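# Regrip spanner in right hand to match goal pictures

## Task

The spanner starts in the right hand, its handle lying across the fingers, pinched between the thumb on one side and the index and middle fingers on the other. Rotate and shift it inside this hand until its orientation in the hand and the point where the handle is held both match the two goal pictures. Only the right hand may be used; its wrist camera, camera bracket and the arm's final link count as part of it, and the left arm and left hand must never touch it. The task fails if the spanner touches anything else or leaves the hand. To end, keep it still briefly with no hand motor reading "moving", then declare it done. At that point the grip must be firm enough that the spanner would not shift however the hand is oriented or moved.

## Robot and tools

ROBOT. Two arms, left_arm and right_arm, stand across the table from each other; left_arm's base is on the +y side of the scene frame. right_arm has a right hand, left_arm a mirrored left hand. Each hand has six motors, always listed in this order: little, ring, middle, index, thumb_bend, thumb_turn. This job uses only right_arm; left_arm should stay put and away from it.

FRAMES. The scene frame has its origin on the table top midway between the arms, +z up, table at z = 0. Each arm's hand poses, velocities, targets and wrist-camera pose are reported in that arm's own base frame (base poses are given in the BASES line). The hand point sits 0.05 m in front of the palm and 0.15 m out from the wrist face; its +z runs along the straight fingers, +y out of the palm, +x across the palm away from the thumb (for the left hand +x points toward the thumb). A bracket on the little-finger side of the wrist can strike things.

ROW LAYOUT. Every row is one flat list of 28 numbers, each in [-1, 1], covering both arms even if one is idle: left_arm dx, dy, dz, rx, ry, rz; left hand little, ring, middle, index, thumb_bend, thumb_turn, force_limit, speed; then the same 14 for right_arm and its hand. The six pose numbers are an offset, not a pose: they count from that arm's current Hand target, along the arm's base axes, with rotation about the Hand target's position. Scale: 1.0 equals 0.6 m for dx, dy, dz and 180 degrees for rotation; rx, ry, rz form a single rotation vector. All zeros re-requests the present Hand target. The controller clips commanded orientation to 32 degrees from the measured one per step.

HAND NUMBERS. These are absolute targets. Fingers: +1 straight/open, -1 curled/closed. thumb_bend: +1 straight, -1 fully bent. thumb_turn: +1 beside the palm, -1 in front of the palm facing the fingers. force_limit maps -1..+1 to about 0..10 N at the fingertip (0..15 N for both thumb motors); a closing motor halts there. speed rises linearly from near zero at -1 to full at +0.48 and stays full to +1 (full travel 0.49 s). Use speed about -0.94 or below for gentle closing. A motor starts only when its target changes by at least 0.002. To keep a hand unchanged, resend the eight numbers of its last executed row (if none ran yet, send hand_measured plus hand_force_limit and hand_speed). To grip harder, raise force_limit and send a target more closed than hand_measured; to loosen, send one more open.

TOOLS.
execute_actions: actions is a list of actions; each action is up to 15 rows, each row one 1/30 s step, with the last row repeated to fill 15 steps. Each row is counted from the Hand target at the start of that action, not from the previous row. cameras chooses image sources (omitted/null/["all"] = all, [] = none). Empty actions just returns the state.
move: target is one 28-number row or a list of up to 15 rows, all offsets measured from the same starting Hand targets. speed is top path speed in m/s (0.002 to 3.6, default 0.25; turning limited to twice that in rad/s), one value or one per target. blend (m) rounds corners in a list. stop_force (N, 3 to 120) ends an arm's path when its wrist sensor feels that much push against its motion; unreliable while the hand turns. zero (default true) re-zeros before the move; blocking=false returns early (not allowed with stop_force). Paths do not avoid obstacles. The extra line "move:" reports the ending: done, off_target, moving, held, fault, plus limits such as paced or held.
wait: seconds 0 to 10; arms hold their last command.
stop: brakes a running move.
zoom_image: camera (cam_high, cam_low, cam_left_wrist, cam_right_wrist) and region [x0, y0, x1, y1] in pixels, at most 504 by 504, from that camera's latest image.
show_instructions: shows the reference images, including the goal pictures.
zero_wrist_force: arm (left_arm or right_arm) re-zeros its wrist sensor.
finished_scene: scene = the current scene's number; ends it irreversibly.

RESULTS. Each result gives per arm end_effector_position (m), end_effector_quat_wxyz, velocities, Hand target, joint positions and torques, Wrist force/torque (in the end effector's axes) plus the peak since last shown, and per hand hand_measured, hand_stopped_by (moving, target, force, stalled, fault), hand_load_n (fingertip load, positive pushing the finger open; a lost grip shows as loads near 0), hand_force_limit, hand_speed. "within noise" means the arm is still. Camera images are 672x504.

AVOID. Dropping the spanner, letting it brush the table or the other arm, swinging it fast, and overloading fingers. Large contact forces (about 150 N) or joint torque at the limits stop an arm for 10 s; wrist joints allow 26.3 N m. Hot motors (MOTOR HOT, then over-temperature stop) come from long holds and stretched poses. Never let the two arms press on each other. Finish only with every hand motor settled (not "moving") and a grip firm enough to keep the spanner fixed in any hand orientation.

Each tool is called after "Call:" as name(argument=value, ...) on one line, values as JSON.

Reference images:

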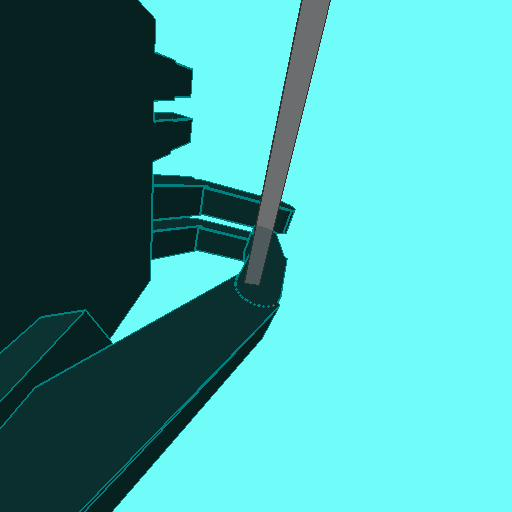

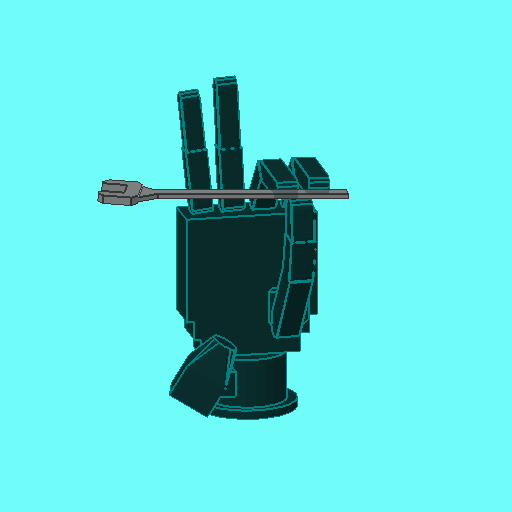

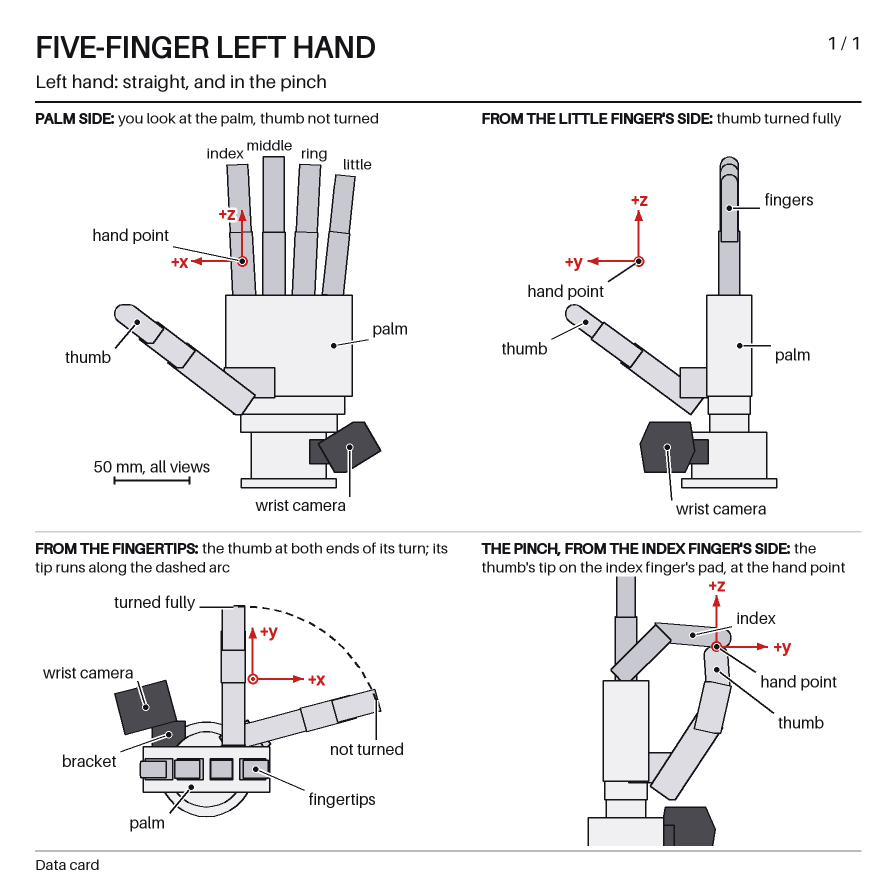

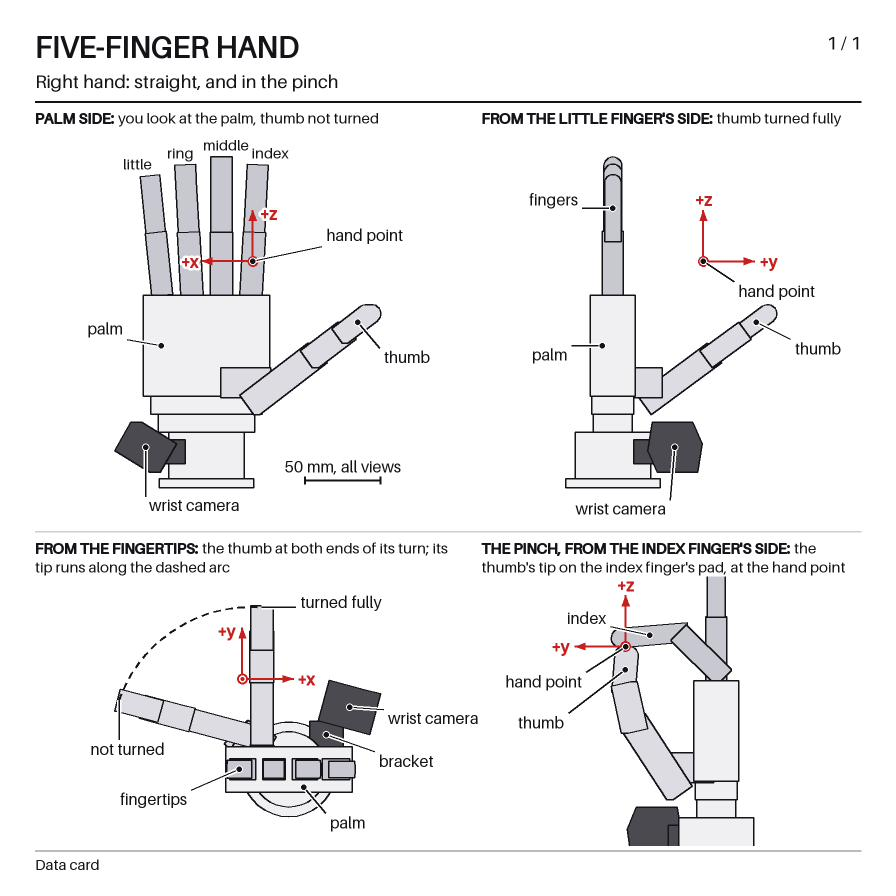

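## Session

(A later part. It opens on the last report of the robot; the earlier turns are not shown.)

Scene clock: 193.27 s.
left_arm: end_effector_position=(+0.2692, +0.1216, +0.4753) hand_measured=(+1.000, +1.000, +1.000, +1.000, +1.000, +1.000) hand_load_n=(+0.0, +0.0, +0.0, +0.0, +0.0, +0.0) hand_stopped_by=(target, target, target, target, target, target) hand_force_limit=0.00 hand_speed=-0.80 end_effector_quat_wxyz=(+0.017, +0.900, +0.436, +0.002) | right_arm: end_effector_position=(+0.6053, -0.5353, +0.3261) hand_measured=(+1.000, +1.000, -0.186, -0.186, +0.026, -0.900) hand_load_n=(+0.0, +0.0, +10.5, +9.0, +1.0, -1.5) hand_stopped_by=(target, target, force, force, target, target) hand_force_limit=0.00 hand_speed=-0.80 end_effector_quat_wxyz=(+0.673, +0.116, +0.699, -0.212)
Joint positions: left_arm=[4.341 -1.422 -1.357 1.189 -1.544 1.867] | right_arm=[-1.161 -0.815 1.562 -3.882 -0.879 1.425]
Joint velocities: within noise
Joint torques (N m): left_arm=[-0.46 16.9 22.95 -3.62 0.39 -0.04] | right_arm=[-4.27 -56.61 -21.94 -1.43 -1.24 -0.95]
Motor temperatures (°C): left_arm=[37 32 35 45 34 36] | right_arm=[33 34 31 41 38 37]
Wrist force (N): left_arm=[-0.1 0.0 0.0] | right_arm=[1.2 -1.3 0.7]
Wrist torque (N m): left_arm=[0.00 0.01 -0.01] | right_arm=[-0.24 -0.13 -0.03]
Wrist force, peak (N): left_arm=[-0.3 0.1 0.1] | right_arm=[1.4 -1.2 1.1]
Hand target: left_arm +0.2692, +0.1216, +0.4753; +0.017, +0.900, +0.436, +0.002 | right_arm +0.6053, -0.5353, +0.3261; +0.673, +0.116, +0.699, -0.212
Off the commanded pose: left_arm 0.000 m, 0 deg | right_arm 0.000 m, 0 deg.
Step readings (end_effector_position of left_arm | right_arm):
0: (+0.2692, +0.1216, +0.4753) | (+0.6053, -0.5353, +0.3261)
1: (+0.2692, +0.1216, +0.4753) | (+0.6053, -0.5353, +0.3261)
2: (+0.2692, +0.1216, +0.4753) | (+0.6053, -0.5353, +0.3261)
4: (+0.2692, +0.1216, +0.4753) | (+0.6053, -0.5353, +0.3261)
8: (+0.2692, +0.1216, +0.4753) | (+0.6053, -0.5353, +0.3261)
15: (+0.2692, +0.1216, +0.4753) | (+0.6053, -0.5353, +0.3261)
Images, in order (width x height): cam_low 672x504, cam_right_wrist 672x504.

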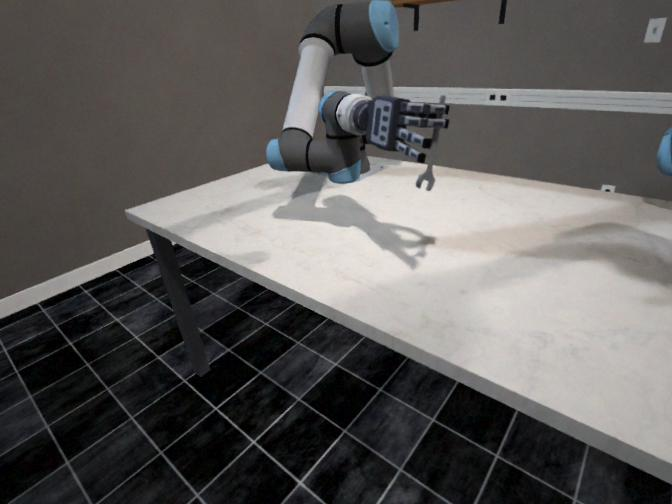

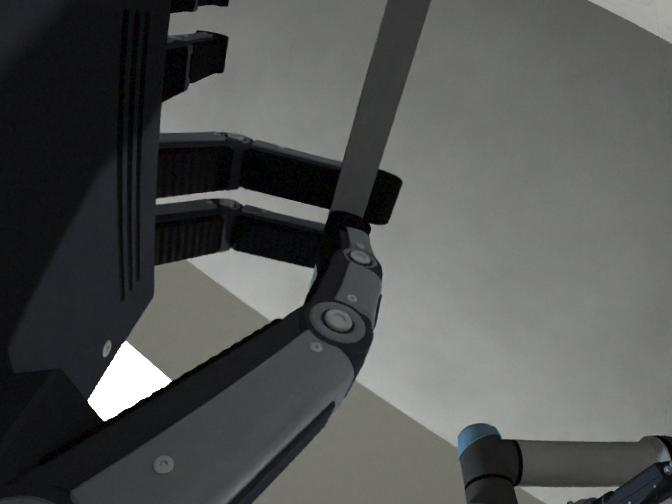

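Call:
move(target=[0,0,0,0,0,0,1,1,1,1,1,1,0,-0.8,0,0,0,0.307,-0.156,-0.002,1,1,-0.190,-0.190,0.026,-0.9,0,-0.8], speed=0.3, cameras=[])

Call:
execute_actions(actions=[[[0,0,0,0,0,0,1,1,1,1,1,1,0,-0.8,0,0,0,0,0,0,1,1,-0.155,-0.155,0.026,-0.9,0,-0.8],[0,0,0,0,0,0,1,1,1,1,1,1,0,-0.8,0,0,0,0,0,0,1,1,-0.155,-0.155,0.026,-0.9,0,-0.8],[0,0,0,0,0,0,1,1,1,1,1,1,0,-0.8,0,0,0,0,0,0,1,1,-0.155,-0.155,0.026,-0.9,0,-0.8],[0,0,0,0,0,0,1,1,1,1,1,1,0,-0.8,0,0,0,0,0,0,1,1,-0.190,-0.190,0.026,-0.9,0,-0.8]],[[0,0,0,0,0,0,1,1,1,1,1,1,0,-0.8,0,0,0,0,0,0,1,1,-0.155,-0.155,0.026,-0.9,0,-0.8],[0,0,0,0,0,0,1,1,1,1,1,1,0,-0.8,0,0,0,0,0,0,1,1,-0.155,-0.155,0.026,-0.9,0,-0.8],[0,0,0,0,0,0,1,1,1,1,1,1,0,-0.8,0,0,0,0,0,0,1,1,-0.155,-0.155,0.026,-0.9,0,-0.8],[0,0,0,0,0,0,1,1,1,1,1,1,0,-0.8,0,0,0,0,0,0,1,1,-0.190,-0.190,0.026,-0.9,0,-0.8]]], cameras=["cam_right_wrist"])

Call:
zoom_image(camera="cam_right_wrist", region=[250, 0, 502, 420])

Scene clock: 202.97 s.
left_arm: end_effector_position=(+0.2692, +0.1216, +0.4753) hand_measured=(+1.000, +1.000, +1.000, +1.000, +1.000, +1.000) hand_load_n=(+0.0, +0.0, +0.0, +0.0, +0.0, +0.0) hand_stopped_by=(target, target, target, target, target, target) hand_force_limit=0.00 hand_speed=-0.80 end_effector_quat_wxyz=(+0.017, +0.900, +0.436, +0.002) | right_arm: end_effector_position=(+0.6053, -0.5352, +0.3261) hand_measured=(+1.000, +1.000, -0.186, -0.186, +0.026, -0.900) hand_load_n=(+0.0, +0.0, +10.5, +9.0, +1.5, -1.5) hand_stopped_by=(target, target, force, force, target, target) hand_force_limit=0.00 hand_speed=-0.80 end_effector_quat_wxyz=(+0.686, +0.460, +0.540, +0.164)
Joint positions: left_arm=[4.341 -1.422 -1.357 1.189 -1.544 1.867] | right_arm=[-1.087 -0.776 1.645 -4.005 -0.955 2.507]
Joint velocities: within noise
Joint torques (N m): left_arm=[-0.23 17.33 23.09 -3.55 0.38 -0.09] | right_arm=[8.33 -33.96 -5.04 -2.58 -1.68 1.76]
Motor temperatures (°C): left_arm=[37 32 35 45 34 36] | right_arm=[33 34 31 41 38 37]
Wrist force (N): left_arm=[-0.1 0.1 0.1] | right_arm=[0.1 -3.2 1.4]
Wrist torque (N m): left_arm=[0.01 0.02 -0.01] | right_arm=[-0.48 0.00 -0.27]
Wrist force, peak (N): left_arm=[-0.4 0.0 0.1] | right_arm=[0.1 -3.3 1.7]
Hand target: left_arm +0.2692, +0.1216, +0.4753; +0.017, +0.900, +0.436, +0.002 | right_arm +0.6053, -0.5353, +0.3261; +0.686, +0.460, +0.540, +0.164
Off the commanded pose: left_arm 0.000 m, 0 deg | right_arm 0.000 m, 0 deg.
move: done
No camera images: "cameras" was empty.

Scene clock: 204.17 s.
left_arm: end_effector_position=(+0.2692, +0.1216, +0.4753) hand_measured=(+1.000, +1.000, +1.000, +1.000, +1.000, +1.000) hand_load_n=(+0.0, +0.0, +0.0, +0.0, +0.0, +0.0) hand_stopped_by=(target, target, target, target, target, target) hand_force_limit=0.00 hand_speed=-0.80 end_effector_quat_wxyz=(+0.017, +0.900, +0.436, +0.002) | right_arm: end_effector_position=(+0.6053, -0.5353, +0.3261) hand_measured=(+1.000, +1.000, -0.180, -0.180, +0.026, -0.900) hand_load_n=(+0.0, +0.0, +7.5, +6.5, +1.0, -1.5) hand_stopped_by=(target, target, force, force, target, target) hand_force_limit=0.00 hand_speed=-0.80 end_effector_quat_wxyz=(+0.686, +0.460, +0.540, +0.164)
Joint positions: left_arm=[4.341 -1.422 -1.357 1.189 -1.544 1.867] | right_arm=[-1.087 -0.776 1.645 -4.005 -0.955 2.507]
Joint velocities: within noise
Joint torques (N m): left_arm=[-0.47 17.45 23.02 -3.58 0.34 -0.15] | right_arm=[7.92 -35.41 -7.42 -2.32 -1.57 1.53]
Motor temperatures (°C): left_arm=[37 32 35 45 34 36] | right_arm=[33 34 31 41 38 37]
Wrist force (N): left_arm=[0.0 0.0 0.2] | right_arm=[0.0 -3.3 1.4]
Wrist torque (N m): left_arm=[-0.02 0.01 0.00] | right_arm=[-0.49 0.02 -0.29]
Wrist force, peak (N): left_arm=[-0.3 0.0 0.1] | right_arm=[0.3 -3.5 1.4]
Hand target: left_arm +0.2692, +0.1216, +0.4753; +0.017, +0.900, +0.436, +0.002 | right_arm +0.6053, -0.5353, +0.3261; +0.686, +0.460, +0.540, +0.164
Off the commanded pose: left_arm 0.000 m, 0 deg | right_arm 0.000 m, 0 deg.
Step readings (end_effector_position of left_arm | right_arm):
0: (+0.2692, +0.1216, +0.4753) | (+0.6053, -0.5352, +0.3261)
1: (+0.2692, +0.1216, +0.4753) | (+0.6053, -0.5353, +0.3261)
2: (+0.2692, +0.1216, +0.4753) | (+0.6053, -0.5353, +0.3261)
4: (+0.2692, +0.1216, +0.4753) | (+0.6053, -0.5353, +0.3261)
8: (+0.2692, +0.1216, +0.4753) | (+0.6053, -0.5353, +0.3261)
15: (+0.2692, +0.1216, +0.4753) | (+0.6053, -0.5353, +0.3261)
16: (+0.2692, +0.1216, +0.4753) | (+0.6053, -0.5353, +0.3261)
17: (+0.2692, +0.1216, +0.4753) | (+0.6053, -0.5353, +0.3261)
19: (+0.2692, +0.1216, +0.4753) | (+0.6053, -0.5353, +0.3261)
23: (+0.2692, +0.1216, +0.4753) | (+0.6053, -0.5353, +0.3261)
30: (+0.2692, +0.1216, +0.4753) | (+0.6053, -0.5353, +0.3261)
Images, in order (width x height): cam_right_wrist 672x504.

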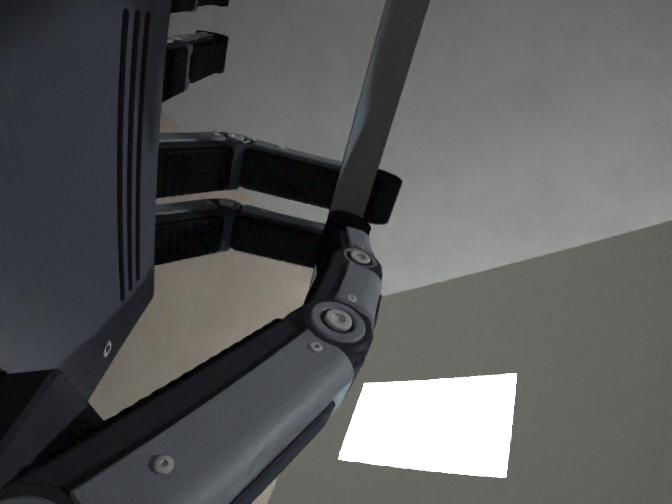

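Scaled by 1.200 from the camera's 672x504 image, which has a finer 960x720 frame.

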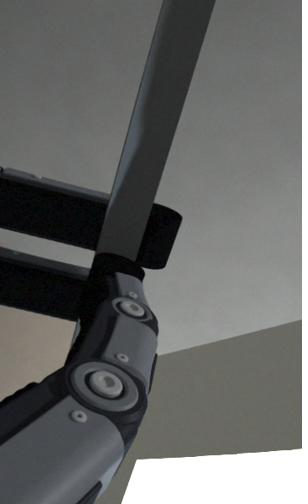

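Call:
execute_actions(actions=[[[0,0,0,0,0,0,1,1,1,1,1,1,0,-0.8,0,0,0,0,0,0,1,1,-0.152,-0.152,0.026,-0.9,0,-0.8],[0,0,0,0,0,0,1,1,1,1,1,1,0,-0.8,0,0,0,0,0,0,1,1,-0.152,-0.152,0.026,-0.9,0,-0.8],[0,0,0,0,0,0,1,1,1,1,1,1,0,-0.8,0,0,0,0,0,0,1,1,-0.152,-0.152,0.026,-0.9,0,-0.8],[0,0,0,0,0,0,1,1,1,1,1,1,0,-0.8,0,0,0,0,0,0,1,1,-0.190,-0.190,0.026,-0.9,0,-0.8]],[[0,0,0,0,0,0,1,1,1,1,1,1,0,-0.8,0,0,0,0,0,0,1,1,-0.152,-0.152,0.026,-0.9,0,-0.8],[0,0,0,0,0,0,1,1,1,1,1,1,0,-0.8,0,0,0,0,0,0,1,1,-0.152,-0.152,0.026,-0.9,0,-0.8],[0,0,0,0,0,0,1,1,1,1,1,1,0,-0.8,0,0,0,0,0,0,1,1,-0.152,-0.152,0.026,-0.9,0,-0.8],[0,0,0,0,0,0,1,1,1,1,1,1,0,-0.8,0,0,0,0,0,0,1,1,-0.190,-0.190,0.026,-0.9,0,-0.8]]], cameras=["cam_right_wrist"])

Call:
zoom_image(camera="cam_right_wrist", region=[250, 0, 502, 420])

Scene clock: 211.27 s.
left_arm: end_effector_position=(+0.2692, +0.1216, +0.4753) hand_measured=(+1.000, +1.000, +1.000, +1.000, +1.000, +1.000) hand_load_n=(+0.0, +0.0, +0.0, +0.0, +0.0, +0.0) hand_stopped_by=(target, target, target, target, target, target) hand_force_limit=0.00 hand_speed=-0.80 end_effector_quat_wxyz=(+0.017, +0.900, +0.436, +0.002) | right_arm: end_effector_position=(+0.6053, -0.5353, +0.3261) hand_measured=(+1.000, +1.000, -0.186, -0.174, +0.026, -0.900) hand_load_n=(+0.0, +0.0, +10.0, +5.0, +1.0, -0.5) hand_stopped_by=(target, target, force, force, target, target) hand_force_limit=0.00 hand_speed=-0.80 end_effector_quat_wxyz=(+0.686, +0.460, +0.540, +0.164)
Joint positions: left_arm=[4.341 -1.422 -1.357 1.189 -1.544 1.867] | right_arm=[-1.087 -0.776 1.645 -4.005 -0.955 2.507]
Joint velocities: within noise
Joint torques (N m): left_arm=[-0.79 17.28 23.87 -3.54 0.32 -0.09] | right_arm=[6.17 -37.37 -16.37 -1.46 -0.84 1.21]
Motor temperatures (°C): left_arm=[37 32 35 45 34 36] | right_arm=[33 34 31 41 38 37]
Wrist force (N): left_arm=[0.0 -0.2 0.1] | right_arm=[-0.2 -3.5 1.3]
Wrist torque (N m): left_arm=[-0.03 0.00 0.00] | right_arm=[-0.51 0.05 -0.30]
Wrist force, peak (N): left_arm=[-0.3 0.2 -0.2] | right_arm=[0.3 -3.6 1.6]
Hand target: left_arm +0.2692, +0.1216, +0.4753; +0.017, +0.900, +0.436, +0.002 | right_arm +0.6053, -0.5353, +0.3261; +0.686, +0.460, +0.540, +0.164
Off the commanded pose: left_arm 0.000 m, 0 deg | right_arm 0.000 m, 0 deg.
Step readings (end_effector_position of left_arm | right_arm):
0: (+0.2692, +0.1216, +0.4753) | (+0.6053, -0.5353, +0.3261)
1: (+0.2692, +0.1216, +0.4753) | (+0.6053, -0.5353, +0.3261)
2: (+0.2692, +0.1216, +0.4753) | (+0.6053, -0.5353, +0.3261)
4: (+0.2692, +0.1216, +0.4753) | (+0.6053, -0.5353, +0.3261)
8: (+0.2692, +0.1216, +0.4753) | (+0.6053, -0.5353, +0.3261)
15: (+0.2692, +0.1216, +0.4753) | (+0.6053, -0.5353, +0.3261)
16: (+0.2692, +0.1216, +0.4753) | (+0.6053, -0.5353, +0.3261)
17: (+0.2692, +0.1216, +0.4753) | (+0.6053, -0.5353, +0.3261)
19: (+0.2692, +0.1216, +0.4753) | (+0.6053, -0.5353, +0.3261)
23: (+0.2692, +0.1216, +0.4753) | (+0.6053, -0.5353, +0.3261)
30: (+0.2692, +0.1216, +0.4753) | (+0.6053, -0.5353, +0.3261)
Images, in order (width x height): cam_right_wrist 672x504.

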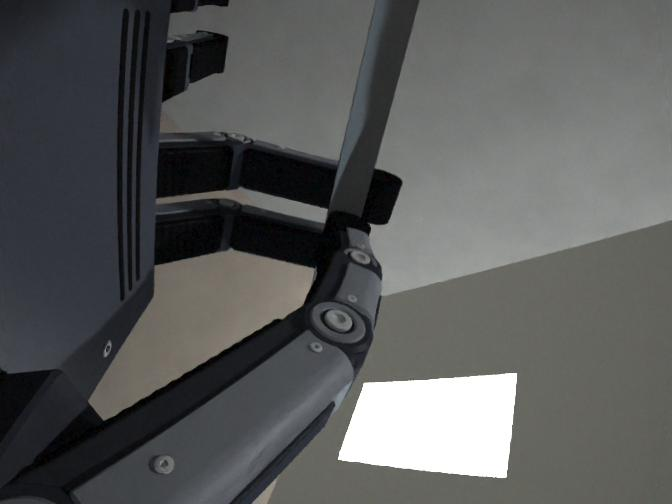

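Scaled by 1.200 from the camera's 672x504 image, which has a finer 960x720 frame.

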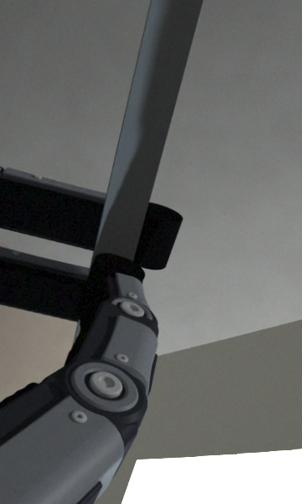

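Call:
execute_actions(actions=[[[0,0,0,0,0,0,1,1,1,1,1,1,0,-0.8,0,0,0,0,0,0,1,1,-0.230,-0.230,0.026,-0.9,0.9,-0.9]],[[0,0,0,0,0,0,1,1,1,1,1,1,0,-0.8,0,0,0,0,0,0,1,1,-0.230,-0.230,0.026,-0.9,0.9,-0.9]]], cameras=["cam_right_wrist"])

Call:
move(target=[0,0,0,0,0,0,1,1,1,1,1,1,0,-0.8,0,0,0,-0.307,0.156,0.002,1,1,-0.230,-0.230,0.026,-0.9,0.9,-0.9], speed=0.3)

Call:
zoom_image(camera="cam_low", region=[350, 60, 490, 200])

Call:
zoom_image(camera="cam_right_wrist", region=[250, 0, 502, 420])

Call:
zoom_image(camera="cam_high", region=[240, 220, 340, 330])

Scene clock: 218.20 s.
left_arm: end_effector_position=(+0.2692, +0.1216, +0.4753) hand_measured=(+1.000, +1.000, +1.000, +1.000, +1.000, +1.000) hand_load_n=(+0.0, +0.0, +0.5, +0.0, +0.0, +0.0) hand_stopped_by=(target, target, target, target, target, target) hand_force_limit=0.00 hand_speed=-0.80 end_effector_quat_wxyz=(+0.017, +0.900, +0.436, +0.002) | right_arm: end_effector_position=(+0.6053, -0.5353, +0.3261) hand_measured=(+1.000, +1.000, -0.186, -0.190, +0.026, -0.900) hand_load_n=(+0.0, +0.0, +11.0, +10.5, +1.5, -1.0) hand_stopped_by=(target, target, force, force, target, target) hand_force_limit=0.90 hand_speed=-0.90 end_effector_quat_wxyz=(+0.686, +0.460, +0.540, +0.164)
Joint positions: left_arm=[4.341 -1.422 -1.357 1.189 -1.544 1.867] | right_arm=[-1.087 -0.776 1.645 -4.005 -0.955 2.507]
Joint velocities: within noise
Joint torques (N m): left_arm=[-0.39 17.92 24.12 -3.62 0.32 -0.02] | right_arm=[4.87 -39.03 -23.51 -0.88 -0.42 1.13]
Motor temperatures (°C): left_arm=[37 32 35 45 34 36] | right_arm=[33 34 31 41 38 37]
Wrist force (N): left_arm=[-0.2 0.0 0.2] | right_arm=[0.1 -3.1 1.6]
Wrist torque (N m): left_arm=[0.00 0.03 -0.01] | right_arm=[-0.47 0.01 -0.27]
Wrist force, peak (N): left_arm=[-0.3 0.0 0.2] | right_arm=[-0.1 -3.5 1.6]
Hand target: left_arm +0.2692, +0.1216, +0.4753; +0.017, +0.900, +0.436, +0.002 | right_arm +0.6053, -0.5353, +0.3261; +0.686, +0.460, +0.540, +0.164
Off the commanded pose: left_arm 0.000 m, 0 deg | right_arm 0.000 m, 0 deg.
Step readings (end_effector_position of left_arm | right_arm):
0: (+0.2692, +0.1216, +0.4753) | (+0.6053, -0.5353, +0.3261)
1: (+0.2692, +0.1216, +0.4753) | (+0.6053, -0.5353, +0.3261)
2: (+0.2692, +0.1216, +0.4753) | (+0.6053, -0.5353, +0.3261)
4: (+0.2692, +0.1216, +0.4753) | (+0.6053, -0.5353, +0.3261)
8: (+0.2692, +0.1216, +0.4753) | (+0.6053, -0.5353, +0.3261)
15: (+0.2692, +0.1216, +0.4753) | (+0.6053, -0.5353, +0.3261)
16: (+0.2692, +0.1216, +0.4753) | (+0.6053, -0.5353, +0.3261)
17: (+0.2692, +0.1216, +0.4753) | (+0.6053, -0.5353, +0.3261)
19: (+0.2692, +0.1216, +0.4753) | (+0.6053, -0.5353, +0.3261)
23: (+0.2692, +0.1216, +0.4753) | (+0.6053, -0.5353, +0.3261)
30: (+0.2692, +0.1216, +0.4753) | (+0.6053, -0.5353, +0.3261)
Images, in order (width x height): cam_right_wrist 672x504.

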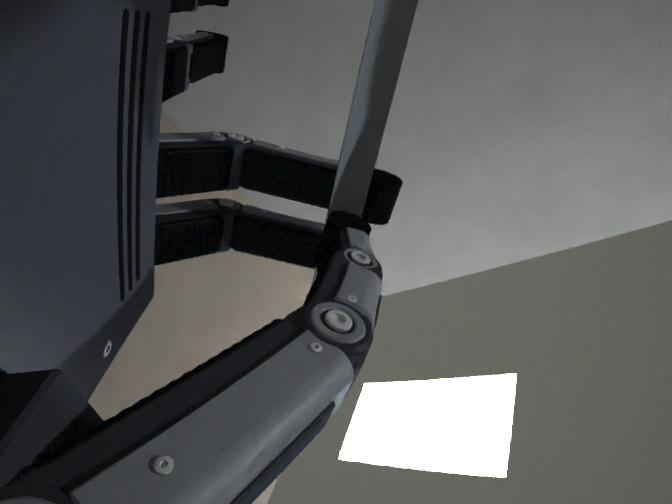

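Scene clock: 220.63 s.
left_arm: end_effector_position=(+0.2692, +0.1216, +0.4753) hand_measured=(+1.000, +1.000, +1.000, +1.000, +1.000, +1.000) hand_load_n=(+0.0, +0.0, +0.0, +0.0, +0.0, +0.0) hand_stopped_by=(target, target, target, target, target, target) hand_force_limit=0.00 hand_speed=-0.80 end_effector_quat_wxyz=(+0.017, +0.900, +0.436, +0.002) | right_arm: end_effector_position=(+0.6053, -0.5353, +0.3261) hand_measured=(+1.000, +1.000, -0.186, -0.190, +0.026, -0.900) hand_load_n=(+0.0, +0.0, +10.5, +10.5, +1.5, -1.0) hand_stopped_by=(target, target, force, force, target, target) hand_force_limit=0.90 hand_speed=-0.90 end_effector_quat_wxyz=(+0.673, +0.116, +0.699, -0.212)
Joint positions: left_arm=[4.341 -1.422 -1.357 1.189 -1.544 1.867] | right_arm=[-1.161 -0.815 1.562 -3.882 -0.879 1.425]
Joint velocities: within noise
Joint torques (N m): left_arm=[-0.25 18.22 23.87 -3.59 0.36 -0.14] | right_arm=[-6.97 -57.79 -18.8 0.32 1.58 -1.43]
Motor temperatures (°C): left_arm=[37 32 35 45 34 36] | right_arm=[33 34 31 41 38 37]
Wrist force (N): left_arm=[-0.1 0.2 0.0] | right_arm=[1.2 -1.2 0.9]
Wrist torque (N m): left_arm=[0.02 0.01 -0.01] | right_arm=[-0.22 -0.15 -0.02]
Wrist force, peak (N): left_arm=[-0.1 0.2 0.2] | right_arm=[0.2 -3.5 1.4]
Hand target: left_arm +0.2692, +0.1216, +0.4753; +0.017, +0.900, +0.436, +0.002 | right_arm +0.6053, -0.5353, +0.3261; +0.673, +0.116, +0.699, -0.212
Off the commanded pose: left_arm 0.000 m, 0 deg | right_arm 0.000 m, 0 deg.
move: done

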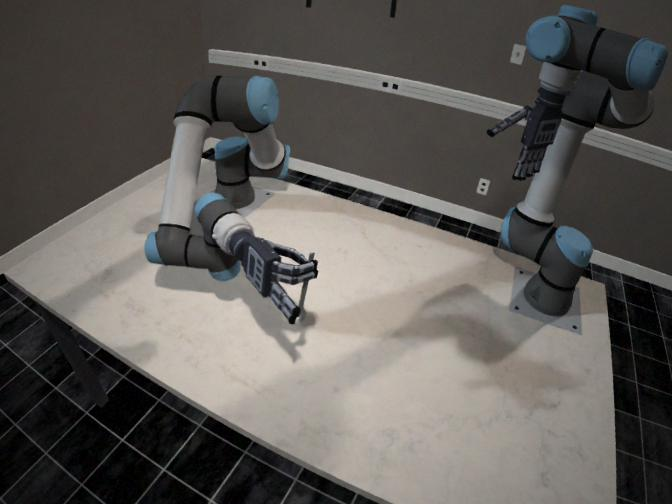

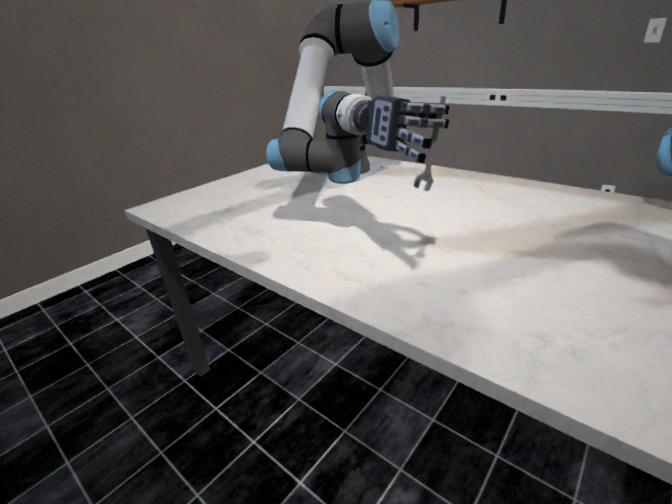

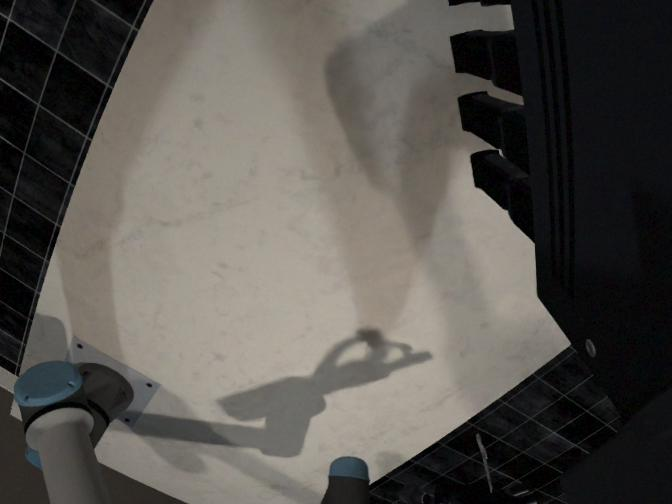

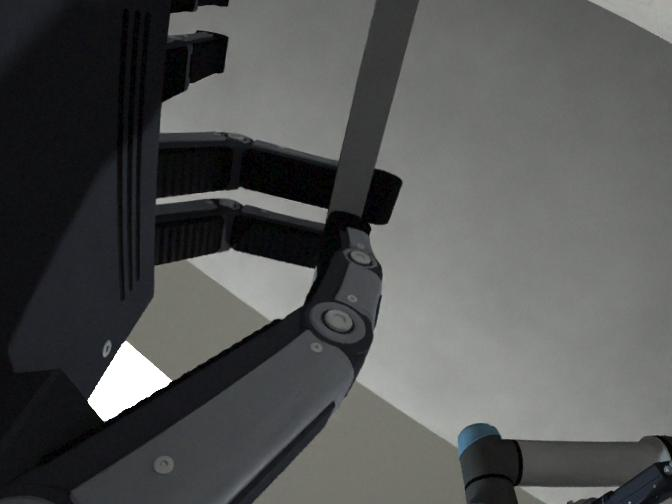

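Scaled by 3.600.

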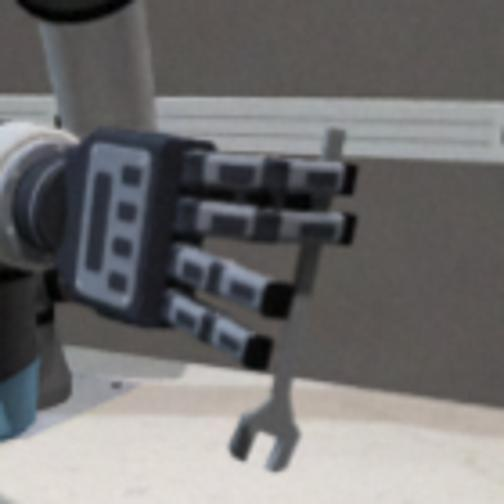

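Scaled by 1.200 from the camera's 672x504 image, which has a finer 960x720 frame.

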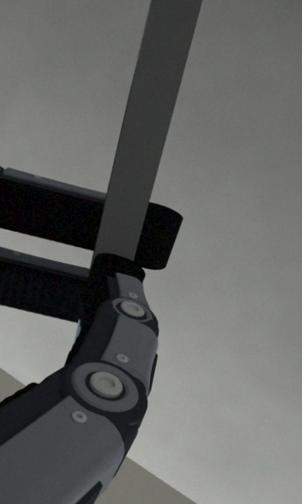

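Scaled by 4.582.

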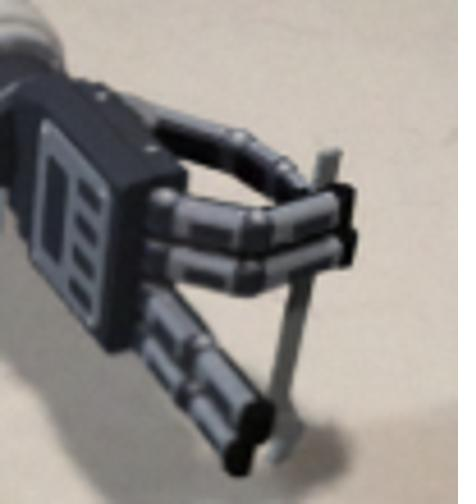

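Call:
finished_scene(scene=2)

The scene is finished: the task was done.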